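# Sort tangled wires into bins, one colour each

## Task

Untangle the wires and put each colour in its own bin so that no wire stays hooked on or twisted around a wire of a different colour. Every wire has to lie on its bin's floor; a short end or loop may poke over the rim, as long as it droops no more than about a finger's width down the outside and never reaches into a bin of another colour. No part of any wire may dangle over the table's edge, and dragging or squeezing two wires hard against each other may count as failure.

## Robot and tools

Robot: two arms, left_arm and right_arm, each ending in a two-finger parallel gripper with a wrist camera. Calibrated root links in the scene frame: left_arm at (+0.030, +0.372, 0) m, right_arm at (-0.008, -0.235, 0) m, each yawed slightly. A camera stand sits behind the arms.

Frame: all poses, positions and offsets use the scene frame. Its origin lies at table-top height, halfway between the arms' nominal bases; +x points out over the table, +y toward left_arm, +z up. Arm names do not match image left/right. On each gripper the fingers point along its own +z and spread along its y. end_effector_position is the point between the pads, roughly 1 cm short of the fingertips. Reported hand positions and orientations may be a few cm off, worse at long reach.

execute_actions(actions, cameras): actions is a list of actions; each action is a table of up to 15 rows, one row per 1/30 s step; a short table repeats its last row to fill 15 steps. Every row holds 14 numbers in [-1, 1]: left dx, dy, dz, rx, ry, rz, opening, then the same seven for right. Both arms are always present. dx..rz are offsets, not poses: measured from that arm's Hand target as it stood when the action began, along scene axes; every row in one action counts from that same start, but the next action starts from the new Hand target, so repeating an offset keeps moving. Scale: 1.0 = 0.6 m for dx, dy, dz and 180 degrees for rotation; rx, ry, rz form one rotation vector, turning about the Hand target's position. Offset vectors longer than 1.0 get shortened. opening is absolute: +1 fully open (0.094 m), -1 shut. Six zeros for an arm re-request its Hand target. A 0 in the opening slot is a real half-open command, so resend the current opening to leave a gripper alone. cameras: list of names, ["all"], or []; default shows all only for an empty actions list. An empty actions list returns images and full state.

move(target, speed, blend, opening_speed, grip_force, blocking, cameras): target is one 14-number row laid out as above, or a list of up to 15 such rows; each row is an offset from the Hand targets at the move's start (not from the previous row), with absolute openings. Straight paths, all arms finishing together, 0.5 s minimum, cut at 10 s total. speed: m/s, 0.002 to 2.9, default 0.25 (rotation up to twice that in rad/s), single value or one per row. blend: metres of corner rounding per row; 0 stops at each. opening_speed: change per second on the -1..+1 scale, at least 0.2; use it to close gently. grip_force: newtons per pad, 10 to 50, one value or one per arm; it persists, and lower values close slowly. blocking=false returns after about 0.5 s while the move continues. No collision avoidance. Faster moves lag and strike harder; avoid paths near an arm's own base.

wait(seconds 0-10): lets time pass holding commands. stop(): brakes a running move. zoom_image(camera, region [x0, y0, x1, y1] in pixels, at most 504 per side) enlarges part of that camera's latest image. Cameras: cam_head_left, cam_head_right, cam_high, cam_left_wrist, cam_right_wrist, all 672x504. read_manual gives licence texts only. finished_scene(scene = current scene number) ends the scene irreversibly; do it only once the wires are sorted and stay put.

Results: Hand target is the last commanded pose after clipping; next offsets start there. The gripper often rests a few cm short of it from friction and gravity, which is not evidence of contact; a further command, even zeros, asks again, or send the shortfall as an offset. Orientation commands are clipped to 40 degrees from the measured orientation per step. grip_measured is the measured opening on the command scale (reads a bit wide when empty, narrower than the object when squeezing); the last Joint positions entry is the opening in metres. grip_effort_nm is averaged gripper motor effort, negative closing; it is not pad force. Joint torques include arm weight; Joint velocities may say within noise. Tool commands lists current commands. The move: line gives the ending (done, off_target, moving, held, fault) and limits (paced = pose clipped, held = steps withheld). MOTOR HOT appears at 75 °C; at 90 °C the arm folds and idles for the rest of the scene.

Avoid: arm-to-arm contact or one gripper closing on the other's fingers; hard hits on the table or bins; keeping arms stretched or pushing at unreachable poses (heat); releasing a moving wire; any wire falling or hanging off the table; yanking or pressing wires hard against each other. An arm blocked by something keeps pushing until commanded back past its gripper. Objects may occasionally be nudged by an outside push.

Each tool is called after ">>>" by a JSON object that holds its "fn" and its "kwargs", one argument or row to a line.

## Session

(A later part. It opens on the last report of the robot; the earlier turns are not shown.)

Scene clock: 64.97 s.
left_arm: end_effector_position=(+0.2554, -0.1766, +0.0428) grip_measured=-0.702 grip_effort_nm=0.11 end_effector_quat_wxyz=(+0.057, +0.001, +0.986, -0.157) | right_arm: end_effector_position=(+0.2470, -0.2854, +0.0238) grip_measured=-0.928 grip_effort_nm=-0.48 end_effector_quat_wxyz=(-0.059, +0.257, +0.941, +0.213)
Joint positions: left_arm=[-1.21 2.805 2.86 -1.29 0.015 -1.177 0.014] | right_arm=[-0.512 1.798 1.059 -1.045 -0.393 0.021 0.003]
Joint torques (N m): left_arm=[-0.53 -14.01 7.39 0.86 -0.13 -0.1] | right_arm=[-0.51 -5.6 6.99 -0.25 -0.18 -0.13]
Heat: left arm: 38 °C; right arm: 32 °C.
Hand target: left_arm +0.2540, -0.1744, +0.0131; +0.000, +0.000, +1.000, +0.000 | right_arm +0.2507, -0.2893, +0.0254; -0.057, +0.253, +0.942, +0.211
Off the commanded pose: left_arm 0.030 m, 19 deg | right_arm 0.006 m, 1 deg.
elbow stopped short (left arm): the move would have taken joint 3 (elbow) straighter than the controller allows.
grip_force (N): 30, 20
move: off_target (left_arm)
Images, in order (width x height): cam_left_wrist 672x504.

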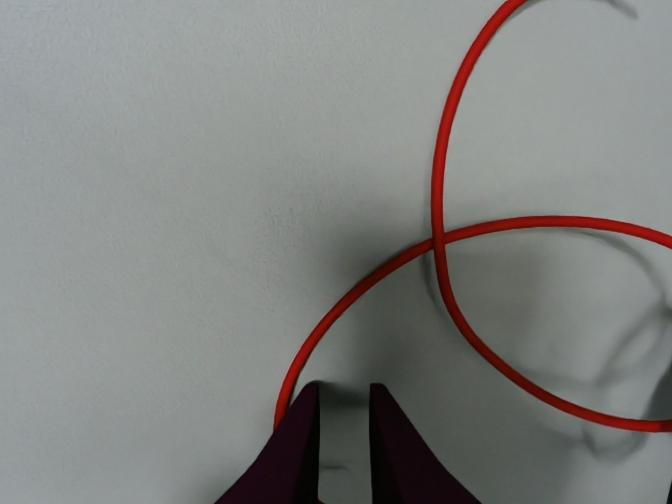

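>>> {"fn": "move", "kwargs": {
  "target": [
    [0,0.02,0.06,0,0,0,-0.7,0,0,0,0,0,0,-1],
    [0.0,0.03,-0.01,0,0,0,-0.7,0,0,0,0,0,0,-1]
  ],
  "speed": 0.1,
  "cameras": ["cam_left_wrist"]
}}

Scene clock: 68.57 s.
left_arm: end_effector_position=(+0.2558, -0.1752, +0.0426) grip_measured=-0.702 grip_effort_nm=0.11 end_effector_quat_wxyz=(+0.057, +0.001, +0.986, -0.155) | right_arm: end_effector_position=(+0.2470, -0.2854, +0.0238) grip_measured=-0.928 grip_effort_nm=-0.48 end_effector_quat_wxyz=(-0.059, +0.257, +0.941, +0.213)
Joint positions: left_arm=[-1.209 2.804 2.86 -1.295 0.015 -1.177 0.014] | right_arm=[-0.512 1.798 1.059 -1.045 -0.393 0.021 0.003]
Joint torques (N m): left_arm=[0.42 -14.19 6.49 0.31 -0.1 0.02] | right_arm=[-0.51 -5.57 6.99 -0.24 -0.19 -0.13]
Heat: left arm: 38 °C; right arm: 32 °C.
Hand target: left_arm +0.2539, -0.1564, +0.0070; +0.000, +0.000, +1.000, +0.000 | right_arm +0.2507, -0.2893, +0.0254; -0.057, +0.253, +0.942, +0.211
Off the commanded pose: left_arm 0.040 m, 19 deg | right_arm 0.006 m, 1 deg.
elbow stopped short (left arm): the move would have taken joint 3 (elbow) straighter than the controller allows.
grip_force (N): 30, 20
move: off_target (left_arm)
Images, in order (width x height): cam_left_wrist 672x504.

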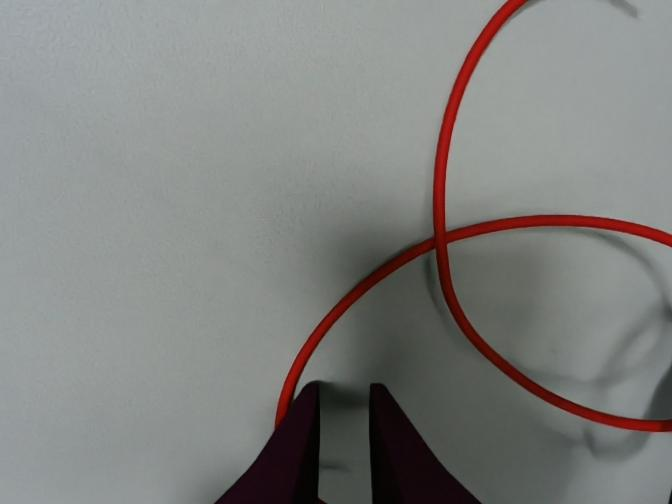

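>>> {"fn": "move", "kwargs": {
  "target": [
    [0,0.05,0.12,0,0,0,-0.7,0,0,0,0,0,0,-1]
  ],
  "speed": 0.1,
  "cameras": ["cam_left_wrist"]
}}

Scene clock: 70.47 s.
left_arm: end_effector_position=(+0.2492, -0.1285, +0.0573) grip_measured=-0.702 grip_effort_nm=0.11 end_effector_quat_wxyz=(+0.029, -0.003, +0.996, -0.085) | right_arm: end_effector_position=(+0.2468, -0.2853, +0.0238) grip_measured=-0.928 grip_effort_nm=-0.48 end_effector_quat_wxyz=(-0.059, +0.257, +0.941, +0.213)
Joint positions: left_arm=[-1.187 2.754 2.859 -1.496 0.015 -1.162 0.014] | right_arm=[-0.512 1.798 1.059 -1.046 -0.393 0.02 0.003]
Joint torques (N m): left_arm=[0.42 -22.05 7.13 0.4 -0.11 0.08] | right_arm=[-0.5 -5.61 7.01 -0.25 -0.19 -0.13]
Motor temperatures (°C): left_arm=[24 39 38 30 25 22 25] | right_arm=[26 30 32 27 25 25 23]
Heat: left arm: 39 °C; right arm: 32 °C.
Hand target: left_arm +0.2540, -0.1264, +0.0790; +0.000, +0.000, +1.000, +0.000 | right_arm +0.2507, -0.2893, +0.0254; -0.057, +0.253, +0.942, +0.211
Off the commanded pose: left_arm 0.022 m, 10 deg | right_arm 0.006 m, 1 deg.
elbow stopped short (left arm): the move would have taken joint 3 (elbow) straighter than the controller allows.
grip_force (N): 30, 20
move: off_target (left_arm)
Images, in order (width x height): cam_left_wrist 672x504.

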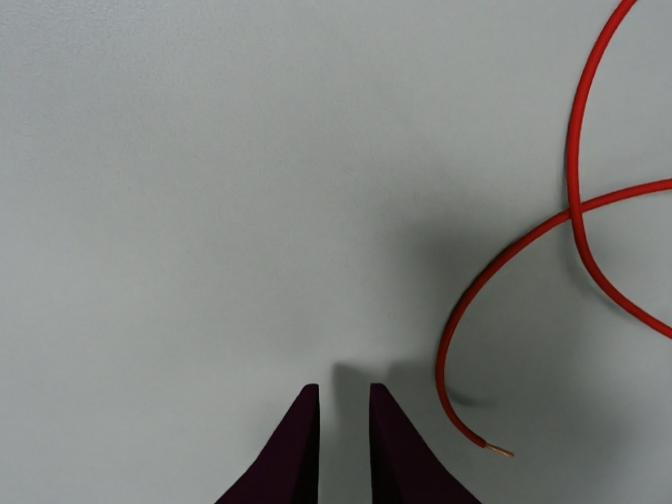

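>>> {"fn": "move", "kwargs": {
  "target": [
    [-0.01,-0.045,0.0,0,0,0,-0.7,0,0,0,0,0,0,-1],
    [-0.01,-0.045,-0.1,0,0,0,-0.7,0,0,0,0,0,0,-1]
  ],
  "speed": 0.1,
  "cameras": ["cam_left_wrist"]
}}

Scene clock: 73.87 s.
left_arm: end_effector_position=(+0.2479, -0.1528, +0.0418) grip_measured=-0.702 grip_effort_nm=0.11 end_effector_quat_wxyz=(+0.040, +0.002, +0.993, -0.114) | right_arm: end_effector_position=(+0.2468, -0.2853, +0.0238) grip_measured=-0.928 grip_effort_nm=-0.48 end_effector_quat_wxyz=(-0.059, +0.257, +0.941, +0.213)
Joint positions: left_arm=[-1.207 2.792 2.859 -1.396 0.015 -1.172 0.014] | right_arm=[-0.512 1.798 1.059 -1.046 -0.393 0.02 0.003]
Joint torques (N m): left_arm=[-0.49 -14.37 7.34 0.78 -0.13 -0.11] | right_arm=[-0.5 -5.6 6.99 -0.25 -0.18 -0.13]
Heat: left arm: 40 °C; right arm: 32 °C.
Hand target: left_arm +0.2480, -0.1533, +0.0189; +0.000, +0.000, +1.000, +0.000 | right_arm +0.2507, -0.2892, +0.0254; -0.057, +0.253, +0.942, +0.211
Off the commanded pose: left_arm 0.023 m, 14 deg | right_arm 0.006 m, 1 deg.
elbow stopped short (left arm): the move would have taken joint 3 (elbow) straighter than the controller allows.
grip_force (N): 30, 20
move: off_target (left_arm)
Images, in order (width x height): cam_left_wrist 672x504.

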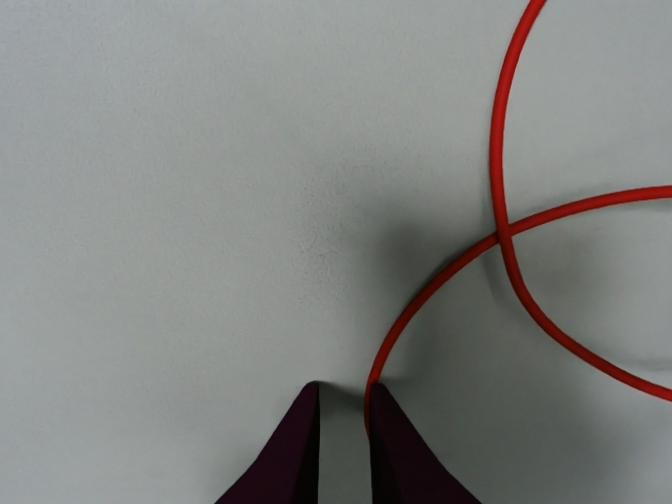

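>>> {"fn": "move", "kwargs": {
  "target": [
    [0,-0.006,0,0,0,0,-1,0,0,0,0,0,0,-1]
  ],
  "cameras": ["cam_left_wrist"]
}}

Scene clock: 74.97 s.
left_arm: end_effector_position=(+0.2480, -0.1571, +0.0422) grip_measured=-0.967 grip_effort_nm=-0.62 end_effector_quat_wxyz=(+0.042, +0.002, +0.992, -0.121) | right_arm: end_effector_position=(+0.2468, -0.2853, +0.0238) grip_measured=-0.928 grip_effort_nm=-0.48 end_effector_quat_wxyz=(-0.059, +0.257, +0.941, +0.213)
Joint positions: left_arm=[-1.209 2.793 2.859 -1.379 0.015 -1.173 0.002] | right_arm=[-0.512 1.798 1.059 -1.046 -0.393 0.02 0.003]
Joint torques (N m): left_arm=[-0.47 -14.43 7.36 0.79 -0.13 -0.12] | right_arm=[-0.51 -5.56 7.02 -0.24 -0.18 -0.12]
Heat: left arm: 40 °C; right arm: 32 °C.
Hand target: left_arm +0.2480, -0.1570, +0.0190; +0.000, +0.000, +1.000, +0.000 | right_arm +0.2507, -0.2892, +0.0254; -0.057, +0.253, +0.942, +0.211
Off the commanded pose: left_arm 0.023 m, 15 deg | right_arm 0.006 m, 1 deg.
elbow stopped short (left arm): the move would have taken joint 3 (elbow) straighter than the controller allows.
grip_force (N): 30, 20
move: off_target (left_arm)
Images, in order (width x height): cam_left_wrist 672x504.

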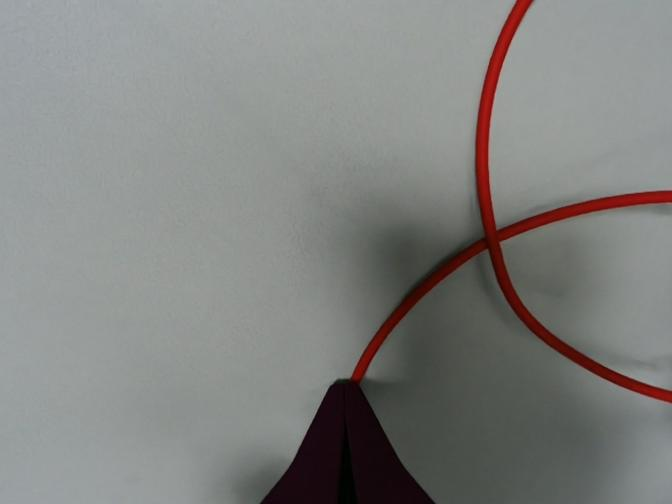

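>>> {"fn": "move", "kwargs": {
  "target": [
    [0,0.01,0,0,0,0,-0.7,0,0,0,0,0,0,-1],
    [0,0.1,0.1,0,0,0,-0.7,0,0.0,0.01,0,0,0,-1],
    [0.08,0.28,0.12,0,0,0,-0.7,0,0.2,0.01,0,0,0,-1]
  ],
  "speed": 0.1,
  "cameras": ["cam_left_wrist","cam_right_wrist","cam_head_left"]
}}

>>> {"fn": "zoom_image", "kwargs": {
  "camera": "cam_head_left",
  "region": [350, 300, 500, 390]
}}

Scene clock: 80.37 s.
left_arm: end_effector_position=(+0.2940, +0.0113, +0.0774) grip_measured=-0.702 grip_effort_nm=0.10 end_effector_quat_wxyz=(-0.017, -0.006, +1.000, +0.011) | right_arm: end_effector_position=(+0.2491, -0.1718, +0.0272) grip_measured=-0.928 grip_effort_nm=-0.48 end_effector_quat_wxyz=(-0.068, +0.254, +0.943, +0.203)
Joint positions: left_arm=[-0.968 2.35 2.194 -1.453 0.014 -0.947 0.014] | right_arm=[-0.094 1.663 0.926 -0.884 -0.428 0.462 0.003]
Joint torques (N m): left_arm=[-0.25 -19.45 5.52 0.17 -0.11 0.06] | right_arm=[0.17 -7.42 4.15 0.28 -0.38 0.08]
Heat: left arm: 42 °C; right arm: 32 °C.
Hand target: left_arm +0.2960, +0.0110, +0.0910; +0.000, +0.000, +1.000, +0.000 | right_arm +0.2507, -0.1693, +0.0314; -0.057, +0.253, +0.942, +0.211
Off the commanded pose: left_arm 0.014 m, 2 deg | right_arm 0.005 m, 2 deg.
elbow stopped short (left arm): the move would have taken joint 3 (elbow) straighter than the controller allows.
grip_force (N): 30, 20
move: off_target (left_arm)
Images, in order (width x height): cam_head_left 672x504, cam_left_wrist 672x504, cam_right_wrist 672x504.

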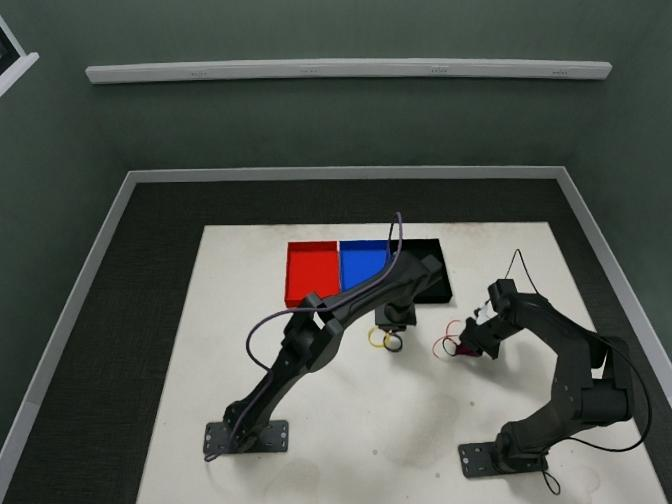

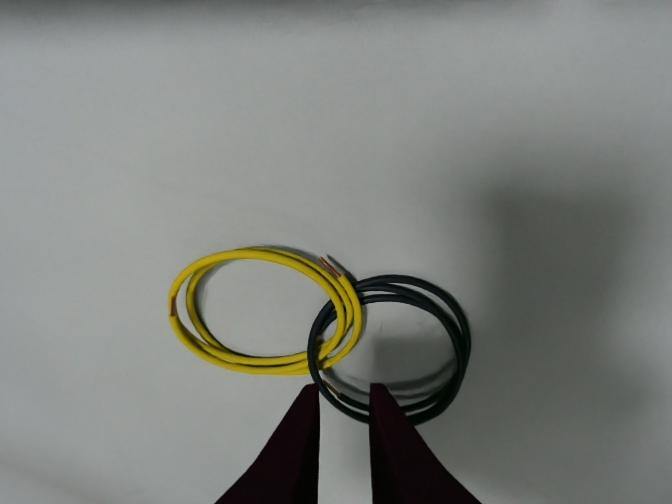

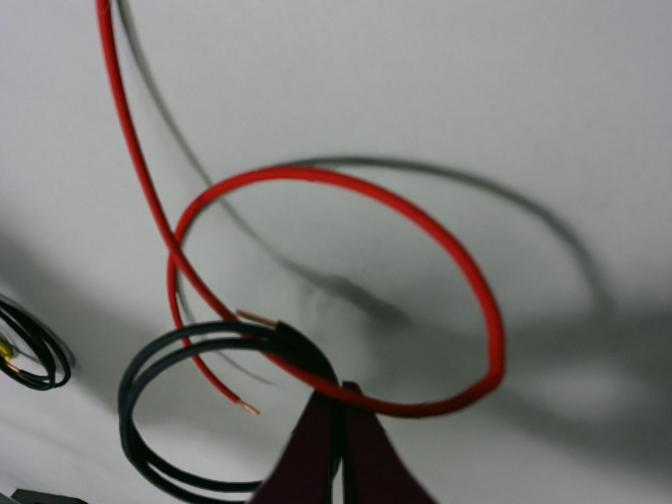

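Scaled by 3.360.

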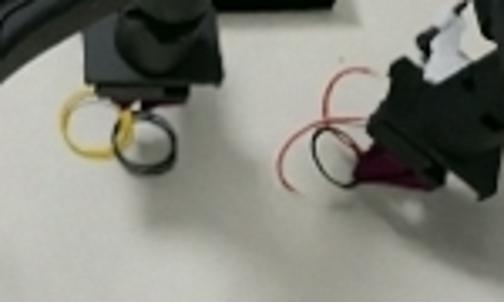

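>>> {"fn": "execute_actions", "kwargs": {
  "actions": []
}}

Scene clock: 81.63 s.
left_arm: end_effector_position=(+0.2940, +0.0113, +0.0774) grip_measured=-0.702 grip_effort_nm=0.10 end_effector_quat_wxyz=(-0.017, -0.006, +1.000, +0.011) | right_arm: end_effector_position=(+0.2492, -0.1719, +0.0272) grip_measured=-0.928 grip_effort_nm=-0.48 end_effector_quat_wxyz=(-0.068, +0.254, +0.943, +0.203)
Joint positions: left_arm=[-0.968 2.35 2.194 -1.453 0.014 -0.947 0.014] | right_arm=[-0.094 1.663 0.926 -0.884 -0.428 0.463 0.003]
Joint velocities: within noise
Joint torques (N m): left_arm=[-0.27 -19.45 5.53 0.16 -0.11 0.07] | right_arm=[0.17 -7.47 4.12 0.29 -0.39 0.08]
Motor temperatures (°C): left_arm=[24 42 39 30 25 22 25] | right_arm=[26 30 32 27 25 25 23]
Heat: left arm: 42 °C; right arm: 32 °C.
Hand target: left_arm +0.2960, +0.0110, +0.0910; +0.000, +0.000, +1.000, +0.000 | right_arm +0.2507, -0.1693, +0.0314; -0.057, +0.253, +0.942, +0.211
Tool commands: left_gripper/opening=-0.7 right_gripper/opening=-1.0
Off the commanded pose: left_arm 0.014 m, 2 deg | right_arm 0.005 m, 2 deg.
grip_force (N): 30, 20

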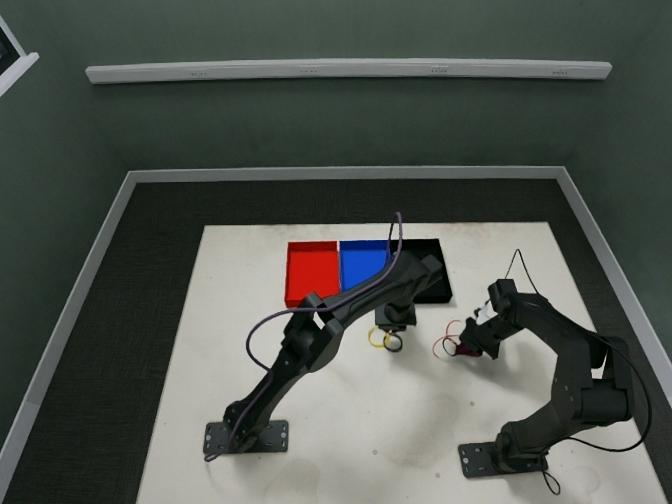

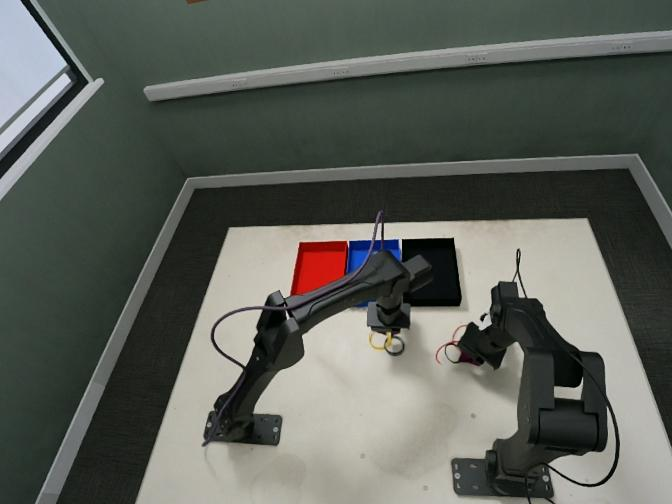

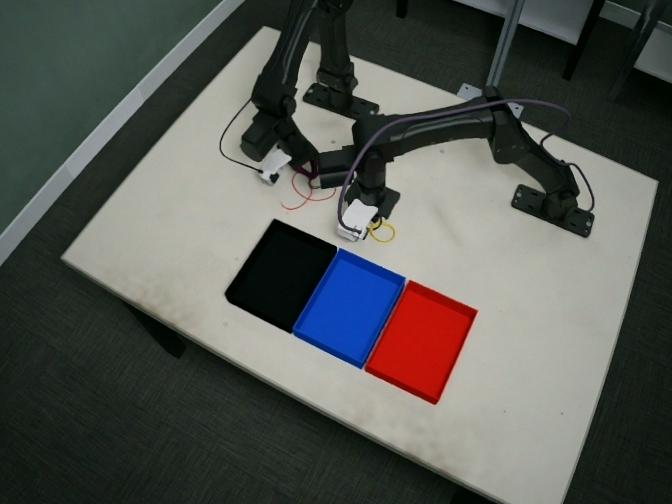

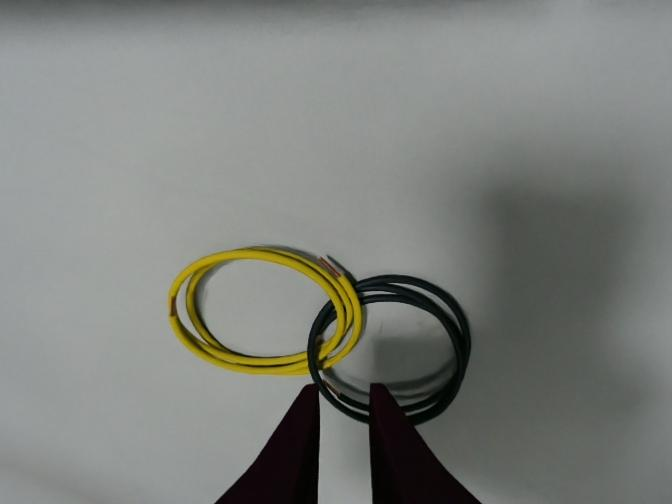

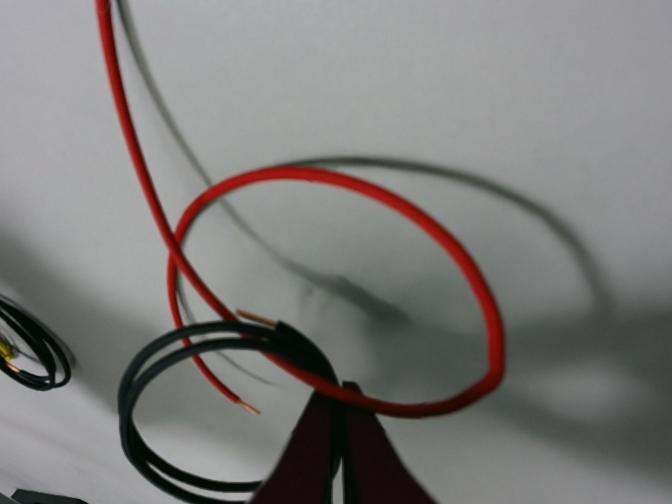

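>>> {"fn": "move", "kwargs": {
  "target": [0,0,0,0,0,0,-0.7,-0.05,0,0.13,0,0,0,-1],
  "speed": 0.08,
  "cameras": ["cam_right_wrist","cam_head_left","cam_high"]
}}

Scene clock: 83.93 s.
left_arm: end_effector_position=(+0.2940, +0.0113, +0.0774) grip_measured=-0.702 grip_effort_nm=0.10 end_effector_quat_wxyz=(-0.017, -0.006, +1.000, +0.011) | right_arm: end_effector_position=(+0.2161, -0.1701, +0.0991) grip_measured=-0.928 grip_effort_nm=-0.48 end_effector_quat_wxyz=(-0.070, +0.254, +0.943, +0.202)
Joint positions: left_arm=[-0.968 2.35 2.194 -1.453 0.014 -0.947 0.014] | right_arm=[-0.094 1.442 1.013 -1.196 -0.428 0.463 0.003]
Joint torques (N m): left_arm=[-0.27 -19.45 5.52 0.17 -0.11 0.07] | right_arm=[-0.43 -5.46 7.92 0.02 -0.38 0]
Heat: left arm: 42 °C; right arm: 32 °C.
Hand target: left_arm +0.2960, +0.0110, +0.0910; +0.000, +0.000, +1.000, +0.000 | right_arm +0.2208, -0.1693, +0.1094; -0.057, +0.253, +0.942, +0.211
Off the commanded pose: left_arm 0.014 m, 2 deg | right_arm 0.011 m, 2 deg.
grip_force (N): 30, 20
move: off_target (left_arm, right_arm)
Images, in order (width x height): cam_head_left 672x504, cam_high 672x504, cam_right_wrist 672x504.

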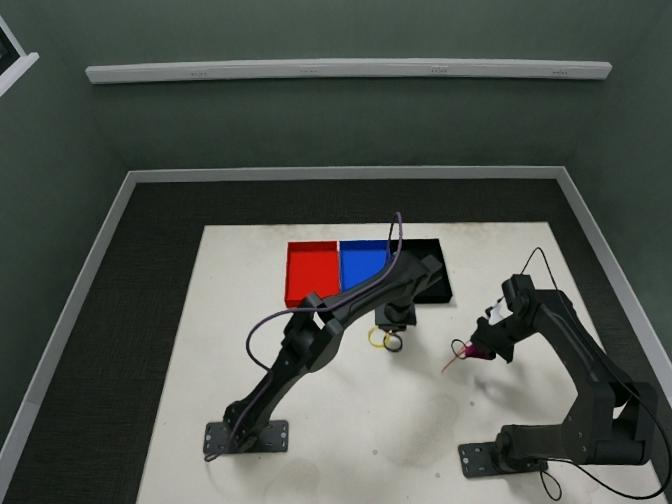

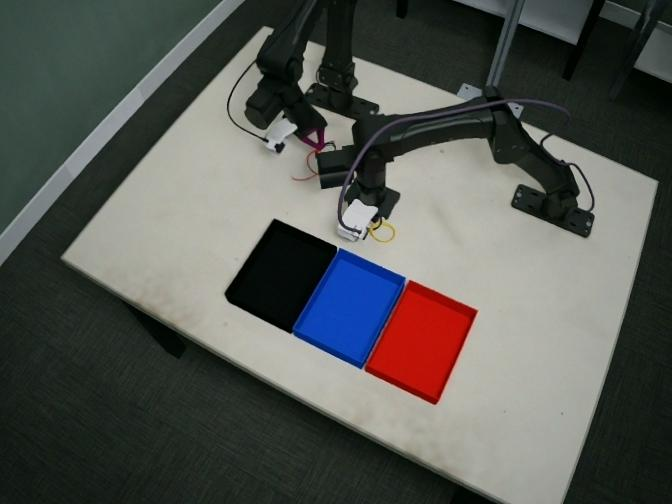

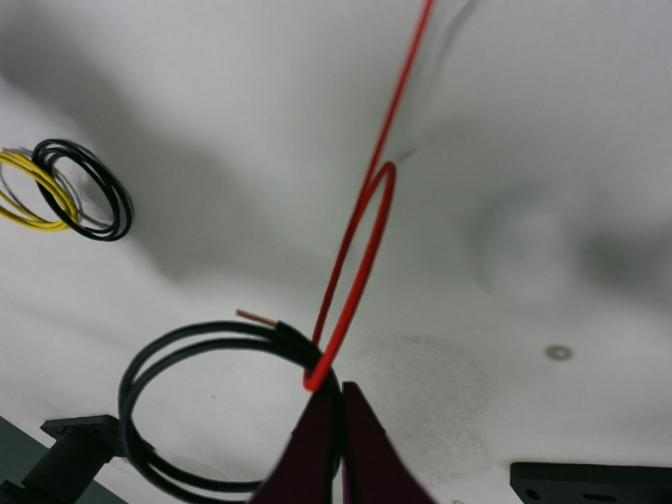

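>>> {"fn": "zoom_image", "kwargs": {
  "camera": "cam_right_wrist",
  "region": [220, 130, 480, 420]
}}

>>> {"fn": "zoom_image", "kwargs": {
  "camera": "cam_high",
  "region": [250, 100, 400, 220]
}}

>>> {"fn": "zoom_image", "kwargs": {
  "camera": "cam_head_left",
  "region": [400, 310, 520, 400]
}}

Scaled by 1.738.

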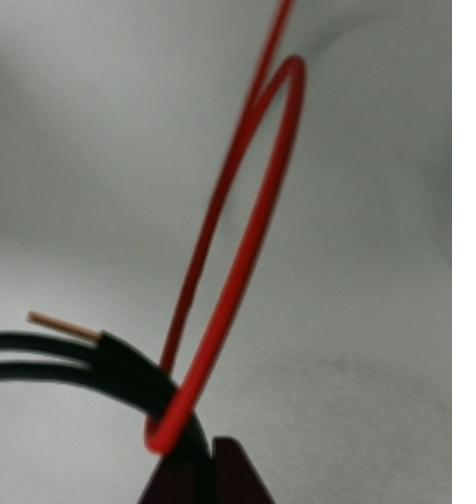

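Scaled by 3.360.

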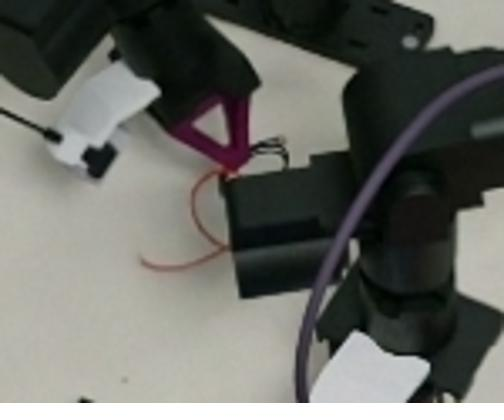

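Scaled by 4.200.

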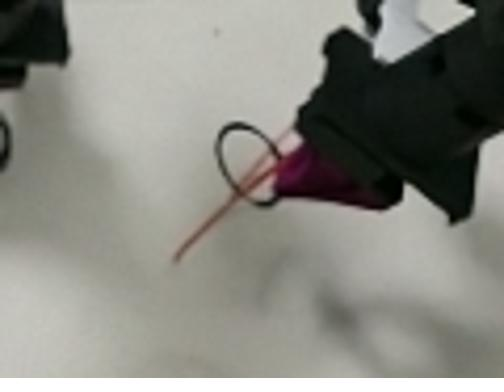

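>>> {"fn": "move", "kwargs": {
  "target": [
    [0,0,0,0,0,0,-0.7,0,0.03,-0.115,0,0,0,-1],
    [0,0,0,0,0,0,-0.7,0,0.03,-0.132,0,0,0,-1],
    [0,0,0,0,0,0,-0.7,0,0.03,-0.132,0,0,0,-0.75],
    [0,0,0,0,0,0,-0.7,0,0.03,0.03,0.0,0,0,-0.75]
  ],
  "speed": [0.08,0.05,0.05,0.07],
  "opening_speed": 0.5,
  "cameras": ["cam_right_wrist","cam_head_left","cam_high"]
}}

Scene clock: 89.77 s.
left_arm: end_effector_position=(+0.2940, +0.0113, +0.0774) grip_measured=-0.702 grip_effort_nm=0.10 end_effector_quat_wxyz=(-0.017, -0.006, +1.000, +0.011) | right_arm: end_effector_position=(+0.2177, -0.1548, +0.1164) grip_measured=-0.751 grip_effort_nm=0.07 end_effector_quat_wxyz=(-0.068, +0.256, +0.943, +0.202)
Joint positions: left_arm=[-0.968 2.35 2.194 -1.453 0.014 -0.947 0.014] | right_arm=[-0.025 1.424 1.068 -1.234 -0.428 0.544 0.012]
Joint torques (N m): left_arm=[-0.27 -19.47 5.5 0.17 -0.11 0.07] | right_arm=[0.54 -5.45 8.05 0.1 -0.37 0.06]
Heat: left arm: 43 °C; right arm: 32 °C.
Hand target: left_arm +0.2960, +0.0110, +0.0910; +0.000, +0.000, +1.000, +0.000 | right_arm +0.2207, -0.1513, +0.1273; -0.057, +0.253, +0.942, +0.211
Off the commanded pose: left_arm 0.014 m, 2 deg | right_arm 0.012 m, 2 deg.
grip_force (N): 30, 20
move: off_target (left_arm, right_arm)
Images, in order (width x height): cam_head_left 672x504, cam_high 672x504, cam_right_wrist 672x504.

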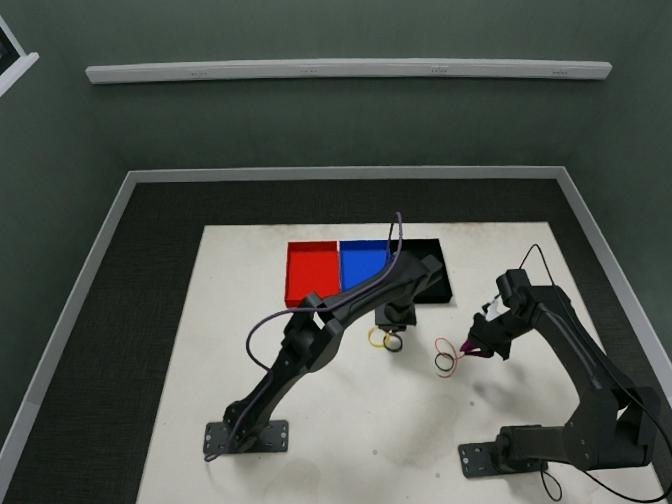

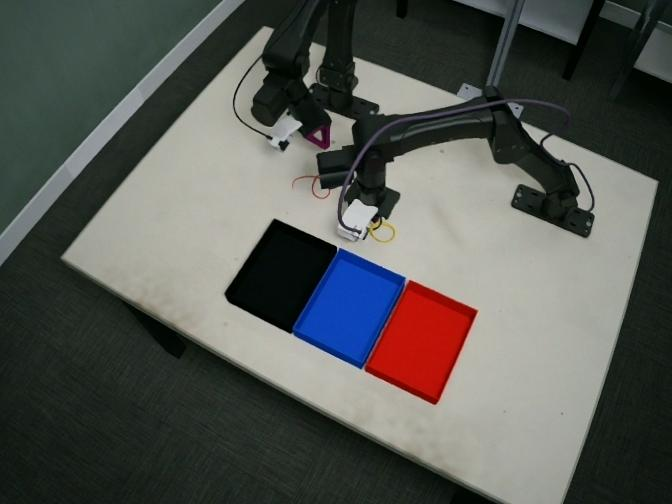

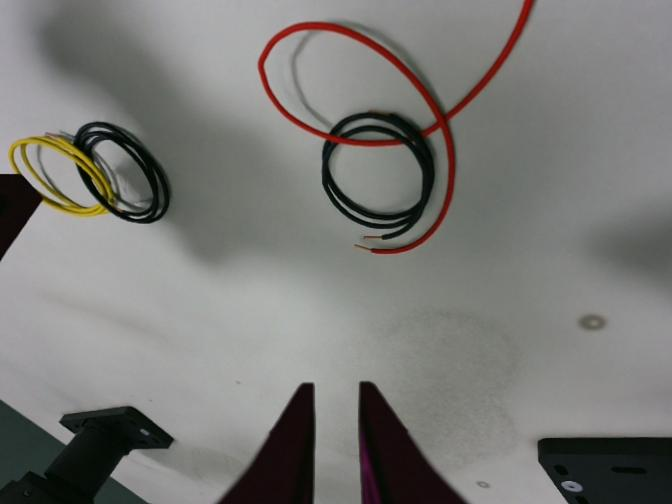

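>>> {"fn": "zoom_image", "kwargs": {
  "camera": "cam_right_wrist",
  "region": [300, 80, 480, 270]
}}

Scaled by 2.653.

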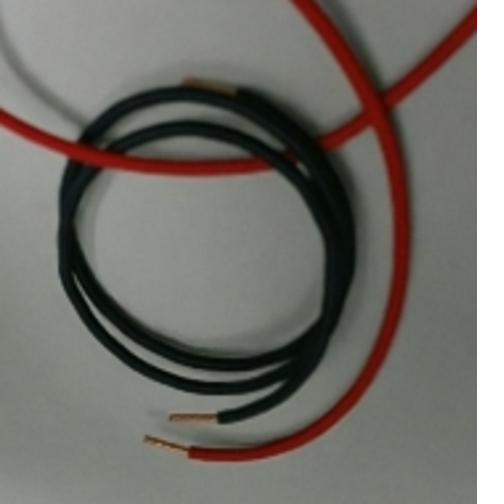

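>>> {"fn": "move", "kwargs": {
  "target": [
    [0,0.25,0.15,0,0,0,-0.7,0.108,0.07,-0.045,0,0,0,-0.65],
    [0,0.25,0.15,0,0,0,-0.7,0.108,0.07,-0.08,0,0,0,-0.65]
  ],
  "speed": [0.15,0.05],
  "cameras": ["cam_right_wrist","cam_head_left"]
}}

Scene clock: 93.50 s.
left_arm: end_effector_position=(+0.2998, +0.1558, +0.1764) grip_measured=-0.702 grip_effort_nm=0.10 end_effector_quat_wxyz=(-0.002, -0.006, +1.000, -0.006) | right_arm: end_effector_position=(+0.2866, -0.1117, +0.0836) grip_measured=-0.651 grip_effort_nm=0.07 end_effector_quat_wxyz=(-0.052, +0.252, +0.943, +0.210)
Joint positions: left_arm=[-0.704 1.876 1.862 -1.553 0.012 -0.682 0.014] | right_arm=[0.112 1.676 1.18 -0.994 -0.428 0.694 0.016]
Joint torques (N m): left_arm=[-0.14 -12.98 5.52 0.04 -0.09 0.08] | right_arm=[0.39 -5.67 4.89 0.49 -0.32 0.08]
Heat: left arm: 43 °C; right arm: 32 °C.
Hand target: left_arm +0.2960, +0.1610, +0.1810; +0.000, +0.000, +1.000, +0.000 | right_arm +0.2855, -0.1094, +0.0793; -0.057, +0.253, +0.942, +0.211
Off the commanded pose: left_arm 0.008 m, 1 deg | right_arm 0.005 m, 1 deg.
joint sent to its limit (left arm) — joint 4 (wrist pitch), lower limit. The joint targets still meet the commanded pose.
grip_force (N): 30, 20
move: done
Images, in order (width x height): cam_head_left 672x504, cam_right_wrist 672x504.

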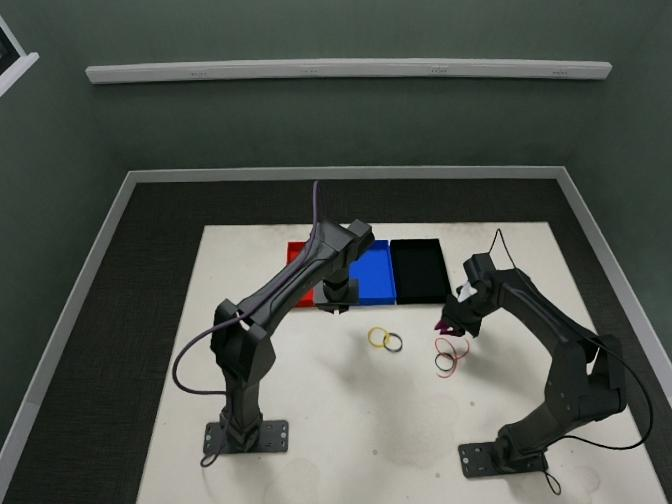

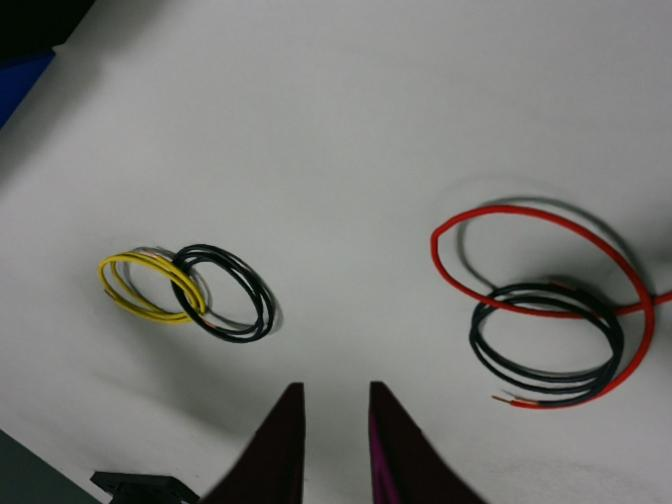

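>>> {"fn": "move", "kwargs": {
  "target": [
    [0,0,0,0,0,0,-0.7,-0.018,-0.012,-0.06,0,0,0,-0.65],
    [0,0,0,0,0,0,-0.7,-0.018,-0.012,-0.106,0,0,0,-0.65]
  ],
  "speed": [0.1,0.05],
  "cameras": ["cam_right_wrist"]
}}

Scene clock: 96.03 s.
left_arm: end_effector_position=(+0.2998, +0.1558, +0.1764) grip_measured=-0.702 grip_effort_nm=0.10 end_effector_quat_wxyz=(-0.002, -0.006, +1.000, -0.006) | right_arm: end_effector_position=(+0.2756, -0.1160, +0.0198) grip_measured=-0.651 grip_effort_nm=0.07 end_effector_quat_wxyz=(-0.054, +0.255, +0.943, +0.208)
Joint positions: left_arm=[-0.704 1.876 1.862 -1.553 0.012 -0.682 0.014] | right_arm=[0.104 1.734 0.973 -0.738 -0.428 0.69 0.016]
Joint torques (N m): left_arm=[-0.14 -12.97 5.52 0.04 -0.09 0.07] | right_arm=[-0.62 -5.59 4.37 0.49 -0.33 -0.11]
Heat: left arm: 44 °C; right arm: 32 °C.
Hand target: left_arm +0.2960, +0.1610, +0.1810; +0.000, +0.000, +1.000, +0.000 | right_arm +0.2748, -0.1165, +0.0158; -0.057, +0.253, +0.942, +0.211
Off the commanded pose: left_arm 0.008 m, 1 deg | right_arm 0.004 m, 0 deg.
joint sent to its limit (left arm) — joint 4 (wrist pitch), lower limit. The joint targets still meet the commanded pose.
grip_force (N): 30, 20
move: done
Images, in order (width x height): cam_right_wrist 672x504.

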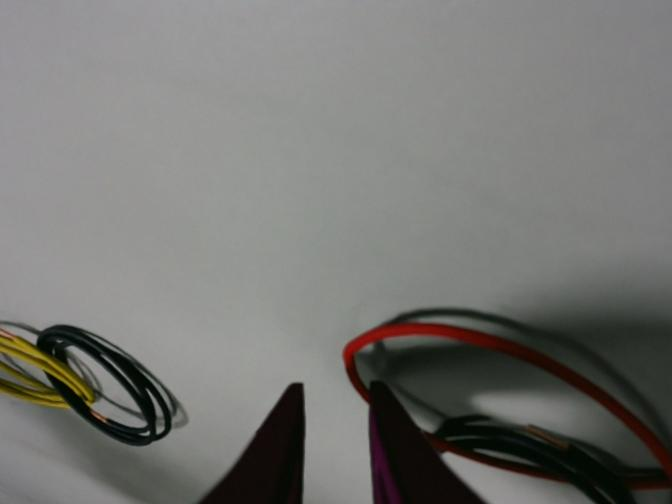

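>>> {"fn": "move", "kwargs": {
  "target": [
    [0,0,0,0,0,0,-0.7,0.006,-0.006,-0.008,0,0,0,-0.65],
    [0,0,0,0,0,0,-0.7,0.006,-0.006,-0.008,0,0,0,-1],
    [0,0,0,0,0,0,-0.7,0.04,0.05,0,0,0,0,-1]
  ],
  "speed": [0.05,0.05,0.05],
  "opening_speed": 0.8,
  "cameras": ["cam_right_wrist","cam_head_left"]
}}

Scene clock: 100.07 s.
left_arm: end_effector_position=(+0.2998, +0.1558, +0.1764) grip_measured=-0.702 grip_effort_nm=0.10 end_effector_quat_wxyz=(-0.002, -0.006, +1.000, -0.006) | right_arm: end_effector_position=(+0.2901, -0.0899, +0.0139) grip_measured=-0.934 grip_effort_nm=-0.48 end_effector_quat_wxyz=(-0.064, +0.254, +0.943, +0.207)
Joint positions: left_arm=[-0.704 1.876 1.862 -1.553 0.012 -0.682 0.014] | right_arm=[0.178 1.821 1.053 -0.718 -0.429 0.764 0.003]
Joint torques (N m): left_arm=[-0.14 -12.98 5.52 0.03 -0.09 0.07] | right_arm=[0.36 -6.06 7.43 0.48 -0.25 0.08]
Heat: left arm: 44 °C; right arm: 32 °C.
Hand target: left_arm +0.2960, +0.1610, +0.1810; +0.000, +0.000, +1.000, +0.000 | right_arm +0.2988, -0.0864, +0.0159; -0.057, +0.253, +0.942, +0.211
Off the commanded pose: left_arm 0.008 m, 1 deg | right_arm 0.009 m, 1 deg.
joint sent to its limit (left arm) — joint 4 (wrist pitch), lower limit. The joint targets still meet the commanded pose.
grip_force (N): 30, 20
move: done
Images, in order (width x height): cam_head_left 672x504, cam_right_wrist 672x504.

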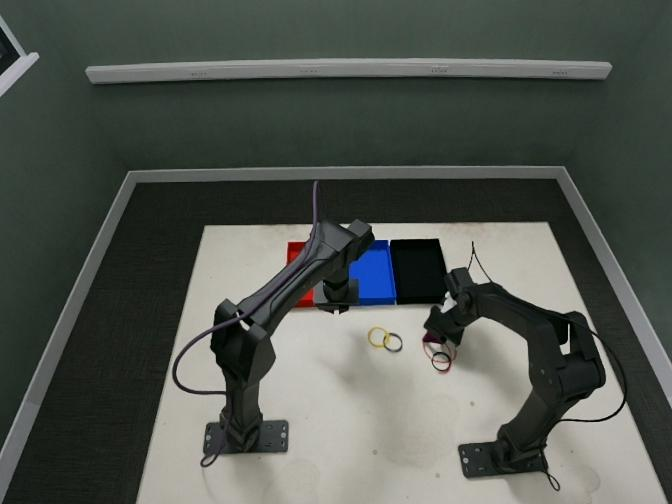

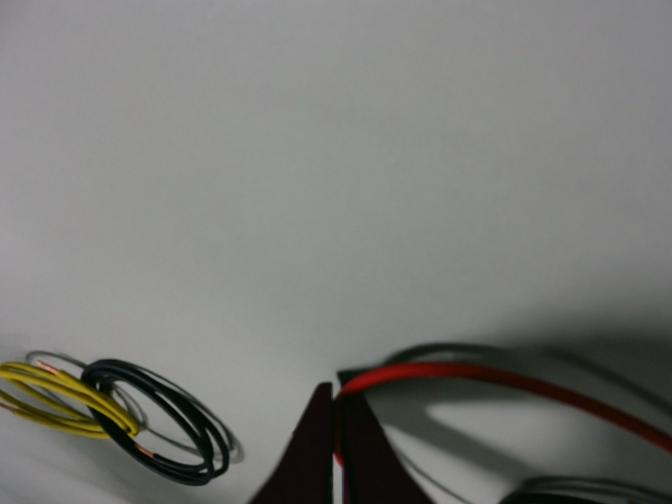

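>>> {"fn": "move", "kwargs": {
  "target": [0,0,0,0,0,0,-0.7,0.0,0.0,0.1,0,0,0,-1],
  "speed": 0.05,
  "cameras": ["cam_right_wrist","cam_head_left","cam_high"]
}}

Scene clock: 102.03 s.
left_arm: end_effector_position=(+0.2998, +0.1558, +0.1764) grip_measured=-0.702 grip_effort_nm=0.10 end_effector_quat_wxyz=(-0.002, -0.006, +1.000, -0.006) | right_arm: end_effector_position=(+0.2936, -0.0891, +0.0620) grip_measured=-0.934 grip_effort_nm=-0.49 end_effector_quat_wxyz=(-0.071, +0.256, +0.942, +0.204)
Joint positions: left_arm=[-0.704 1.876 1.862 -1.553 0.012 -0.682 0.014] | right_arm=[0.178 1.769 1.198 -0.931 -0.429 0.765 0.003]
Joint torques (N m): left_arm=[-0.14 -12.97 5.52 0.04 -0.09 0.07] | right_arm=[0.36 -8.88 7.94 0.23 -0.26 0.07]
Heat: left arm: 45 °C; right arm: 32 °C.
Hand target: left_arm +0.2960, +0.1610, +0.1810; +0.000, +0.000, +1.000, +0.000 | right_arm +0.2987, -0.0864, +0.0758; -0.057, +0.253, +0.942, +0.211
Off the commanded pose: left_arm 0.008 m, 1 deg | right_arm 0.015 m, 2 deg.
joint sent to its limit (left arm) — joint 4 (wrist pitch), lower limit. The joint targets still meet the commanded pose.
grip_force (N): 30, 20
move: off_target (right_arm)
Images, in order (width x height): cam_head_left 672x504, cam_high 672x504, cam_right_wrist 672x504.

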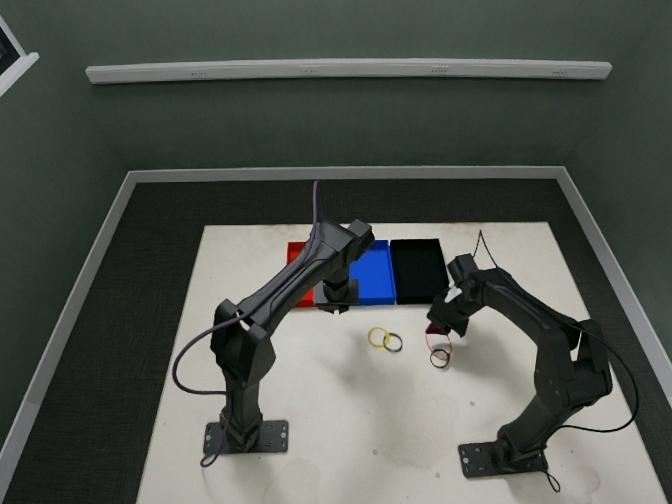

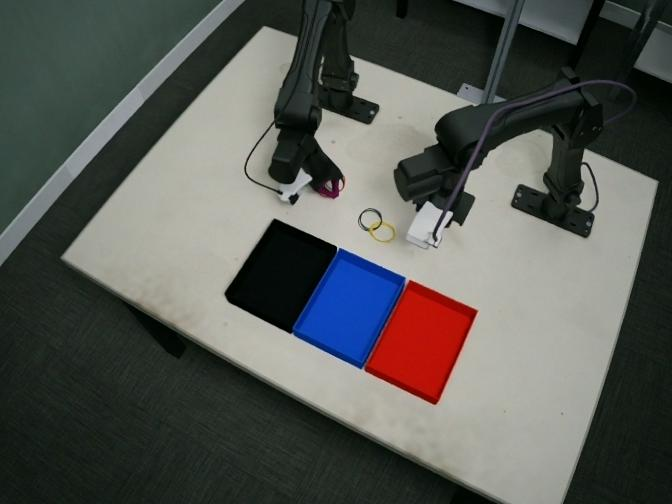

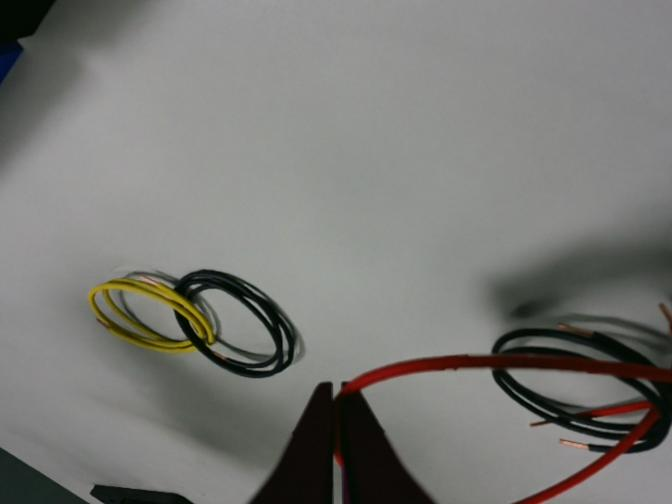

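>>> {"fn": "move", "kwargs": {
  "target": [0,0,0,0,0,0,-0.7,0.0,0.06,0.12,0,0,0,-1],
  "speed": 0.06,
  "cameras": ["cam_right_wrist","cam_head_left","cam_high"]
}}

Scene clock: 104.23 s.
left_arm: end_effector_position=(+0.2998, +0.1558, +0.1764) grip_measured=-0.702 grip_effort_nm=0.10 end_effector_quat_wxyz=(-0.002, -0.006, +1.000, -0.006) | right_arm: end_effector_position=(+0.2966, -0.0514, +0.1345) grip_measured=-0.934 grip_effort_nm=-0.48 end_effector_quat_wxyz=(-0.071, +0.254, +0.942, +0.206)
Joint positions: left_arm=[-0.704 1.876 1.862 -1.553 0.012 -0.682 0.014] | right_arm=[0.286 1.752 1.469 -1.167 -0.423 0.882 0.003]
Joint torques (N m): left_arm=[-0.14 -12.97 5.5 0.04 -0.09 0.07] | right_arm=[0.4 -8.79 8.43 0.3 -0.17 0.08]
Heat: left arm: 45 °C; right arm: 32 °C.
Hand target: left_arm +0.2960, +0.1610, +0.1810; +0.000, +0.000, +1.000, +0.000 | right_arm +0.2988, -0.0504, +0.1479; -0.056, +0.253, +0.942, +0.211
Off the commanded pose: left_arm 0.008 m, 1 deg | right_arm 0.013 m, 2 deg.
joint sent to its limit (left arm) — joint 4 (wrist pitch), lower limit. The joint targets still meet the commanded pose.
grip_force (N): 30, 20
move: off_target (right_arm)
Images, in order (width x height): cam_head_left 672x504, cam_high 672x504, cam_right_wrist 672x504.

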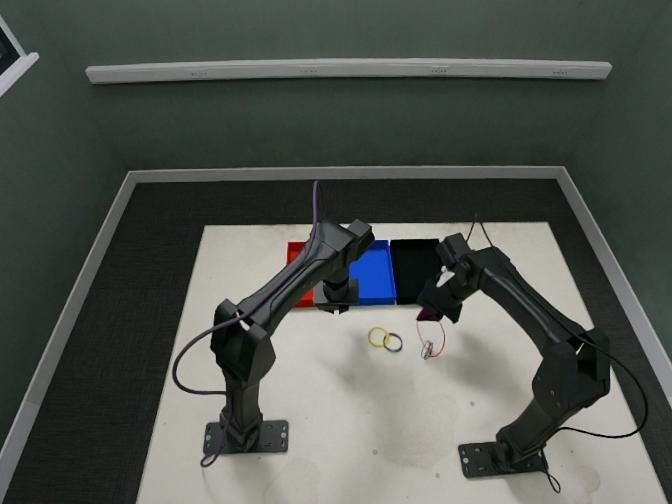

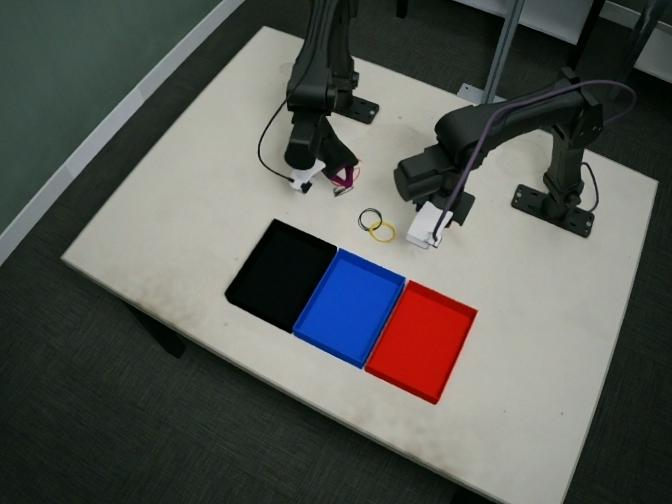

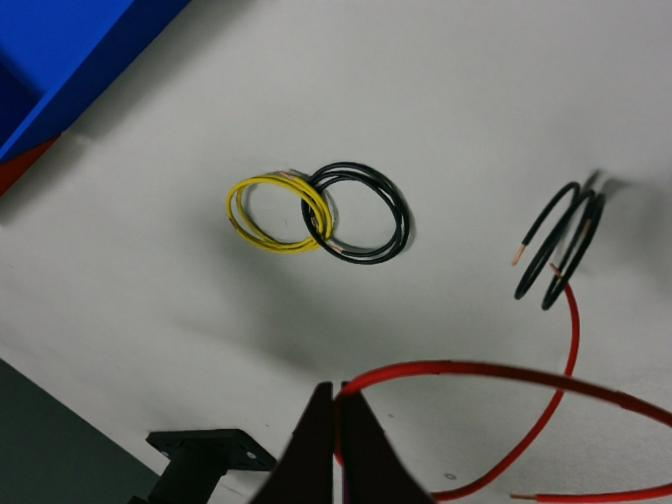

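>>> {"fn": "move", "kwargs": {
  "target": [0,0,0,0,0,0,-0.7,-0.04,0.04,0.04,0,0,0,-1],
  "speed": 0.06,
  "cameras": ["cam_right_wrist","cam_head_left"]
}}

Scene clock: 105.63 s.
left_arm: end_effector_position=(+0.2998, +0.1558, +0.1764) grip_measured=-0.702 grip_effort_nm=0.10 end_effector_quat_wxyz=(-0.002, -0.006, +1.000, -0.006) | right_arm: end_effector_position=(+0.2734, -0.0267, +0.1571) grip_measured=-0.934 grip_effort_nm=-0.48 end_effector_quat_wxyz=(-0.072, +0.254, +0.943, +0.204)
Joint positions: left_arm=[-0.704 1.876 1.862 -1.553 0.012 -0.682 0.014] | right_arm=[0.385 1.698 1.496 -1.21 -0.407 0.986 0.003]
Joint torques (N m): left_arm=[-0.14 -12.98 5.52 0.04 -0.09 0.08] | right_arm=[0.25 -8.65 8.55 0.37 -0.15 0.08]
Heat: left arm: 45 °C; right arm: 32 °C.
Hand target: left_arm +0.2960, +0.1610, +0.1810; +0.000, +0.000, +1.000, +0.000 | right_arm +0.2748, -0.0265, +0.1718; -0.057, +0.253, +0.942, +0.211
Off the commanded pose: left_arm 0.008 m, 1 deg | right_arm 0.015 m, 2 deg.
joint sent to its limit (left arm) — joint 4 (wrist pitch), lower limit. The joint targets still meet the commanded pose.
grip_force (N): 30, 20
move: off_target (right_arm)
Images, in order (width x height): cam_head_left 672x504, cam_right_wrist 672x504.

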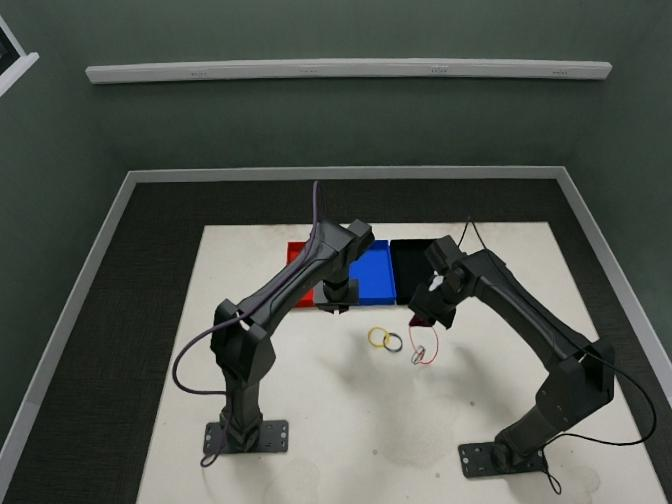

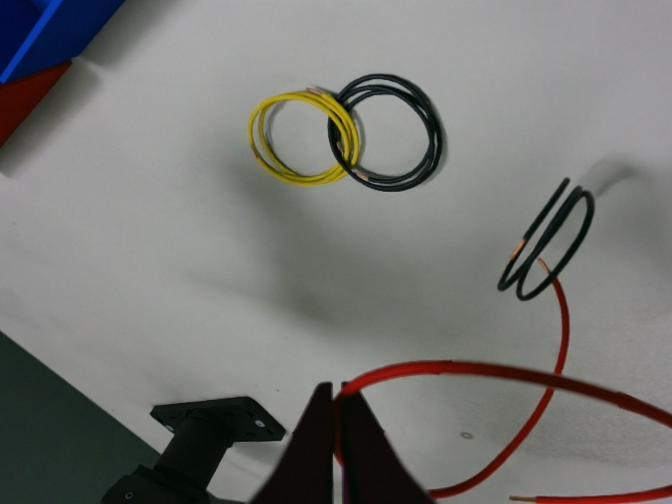

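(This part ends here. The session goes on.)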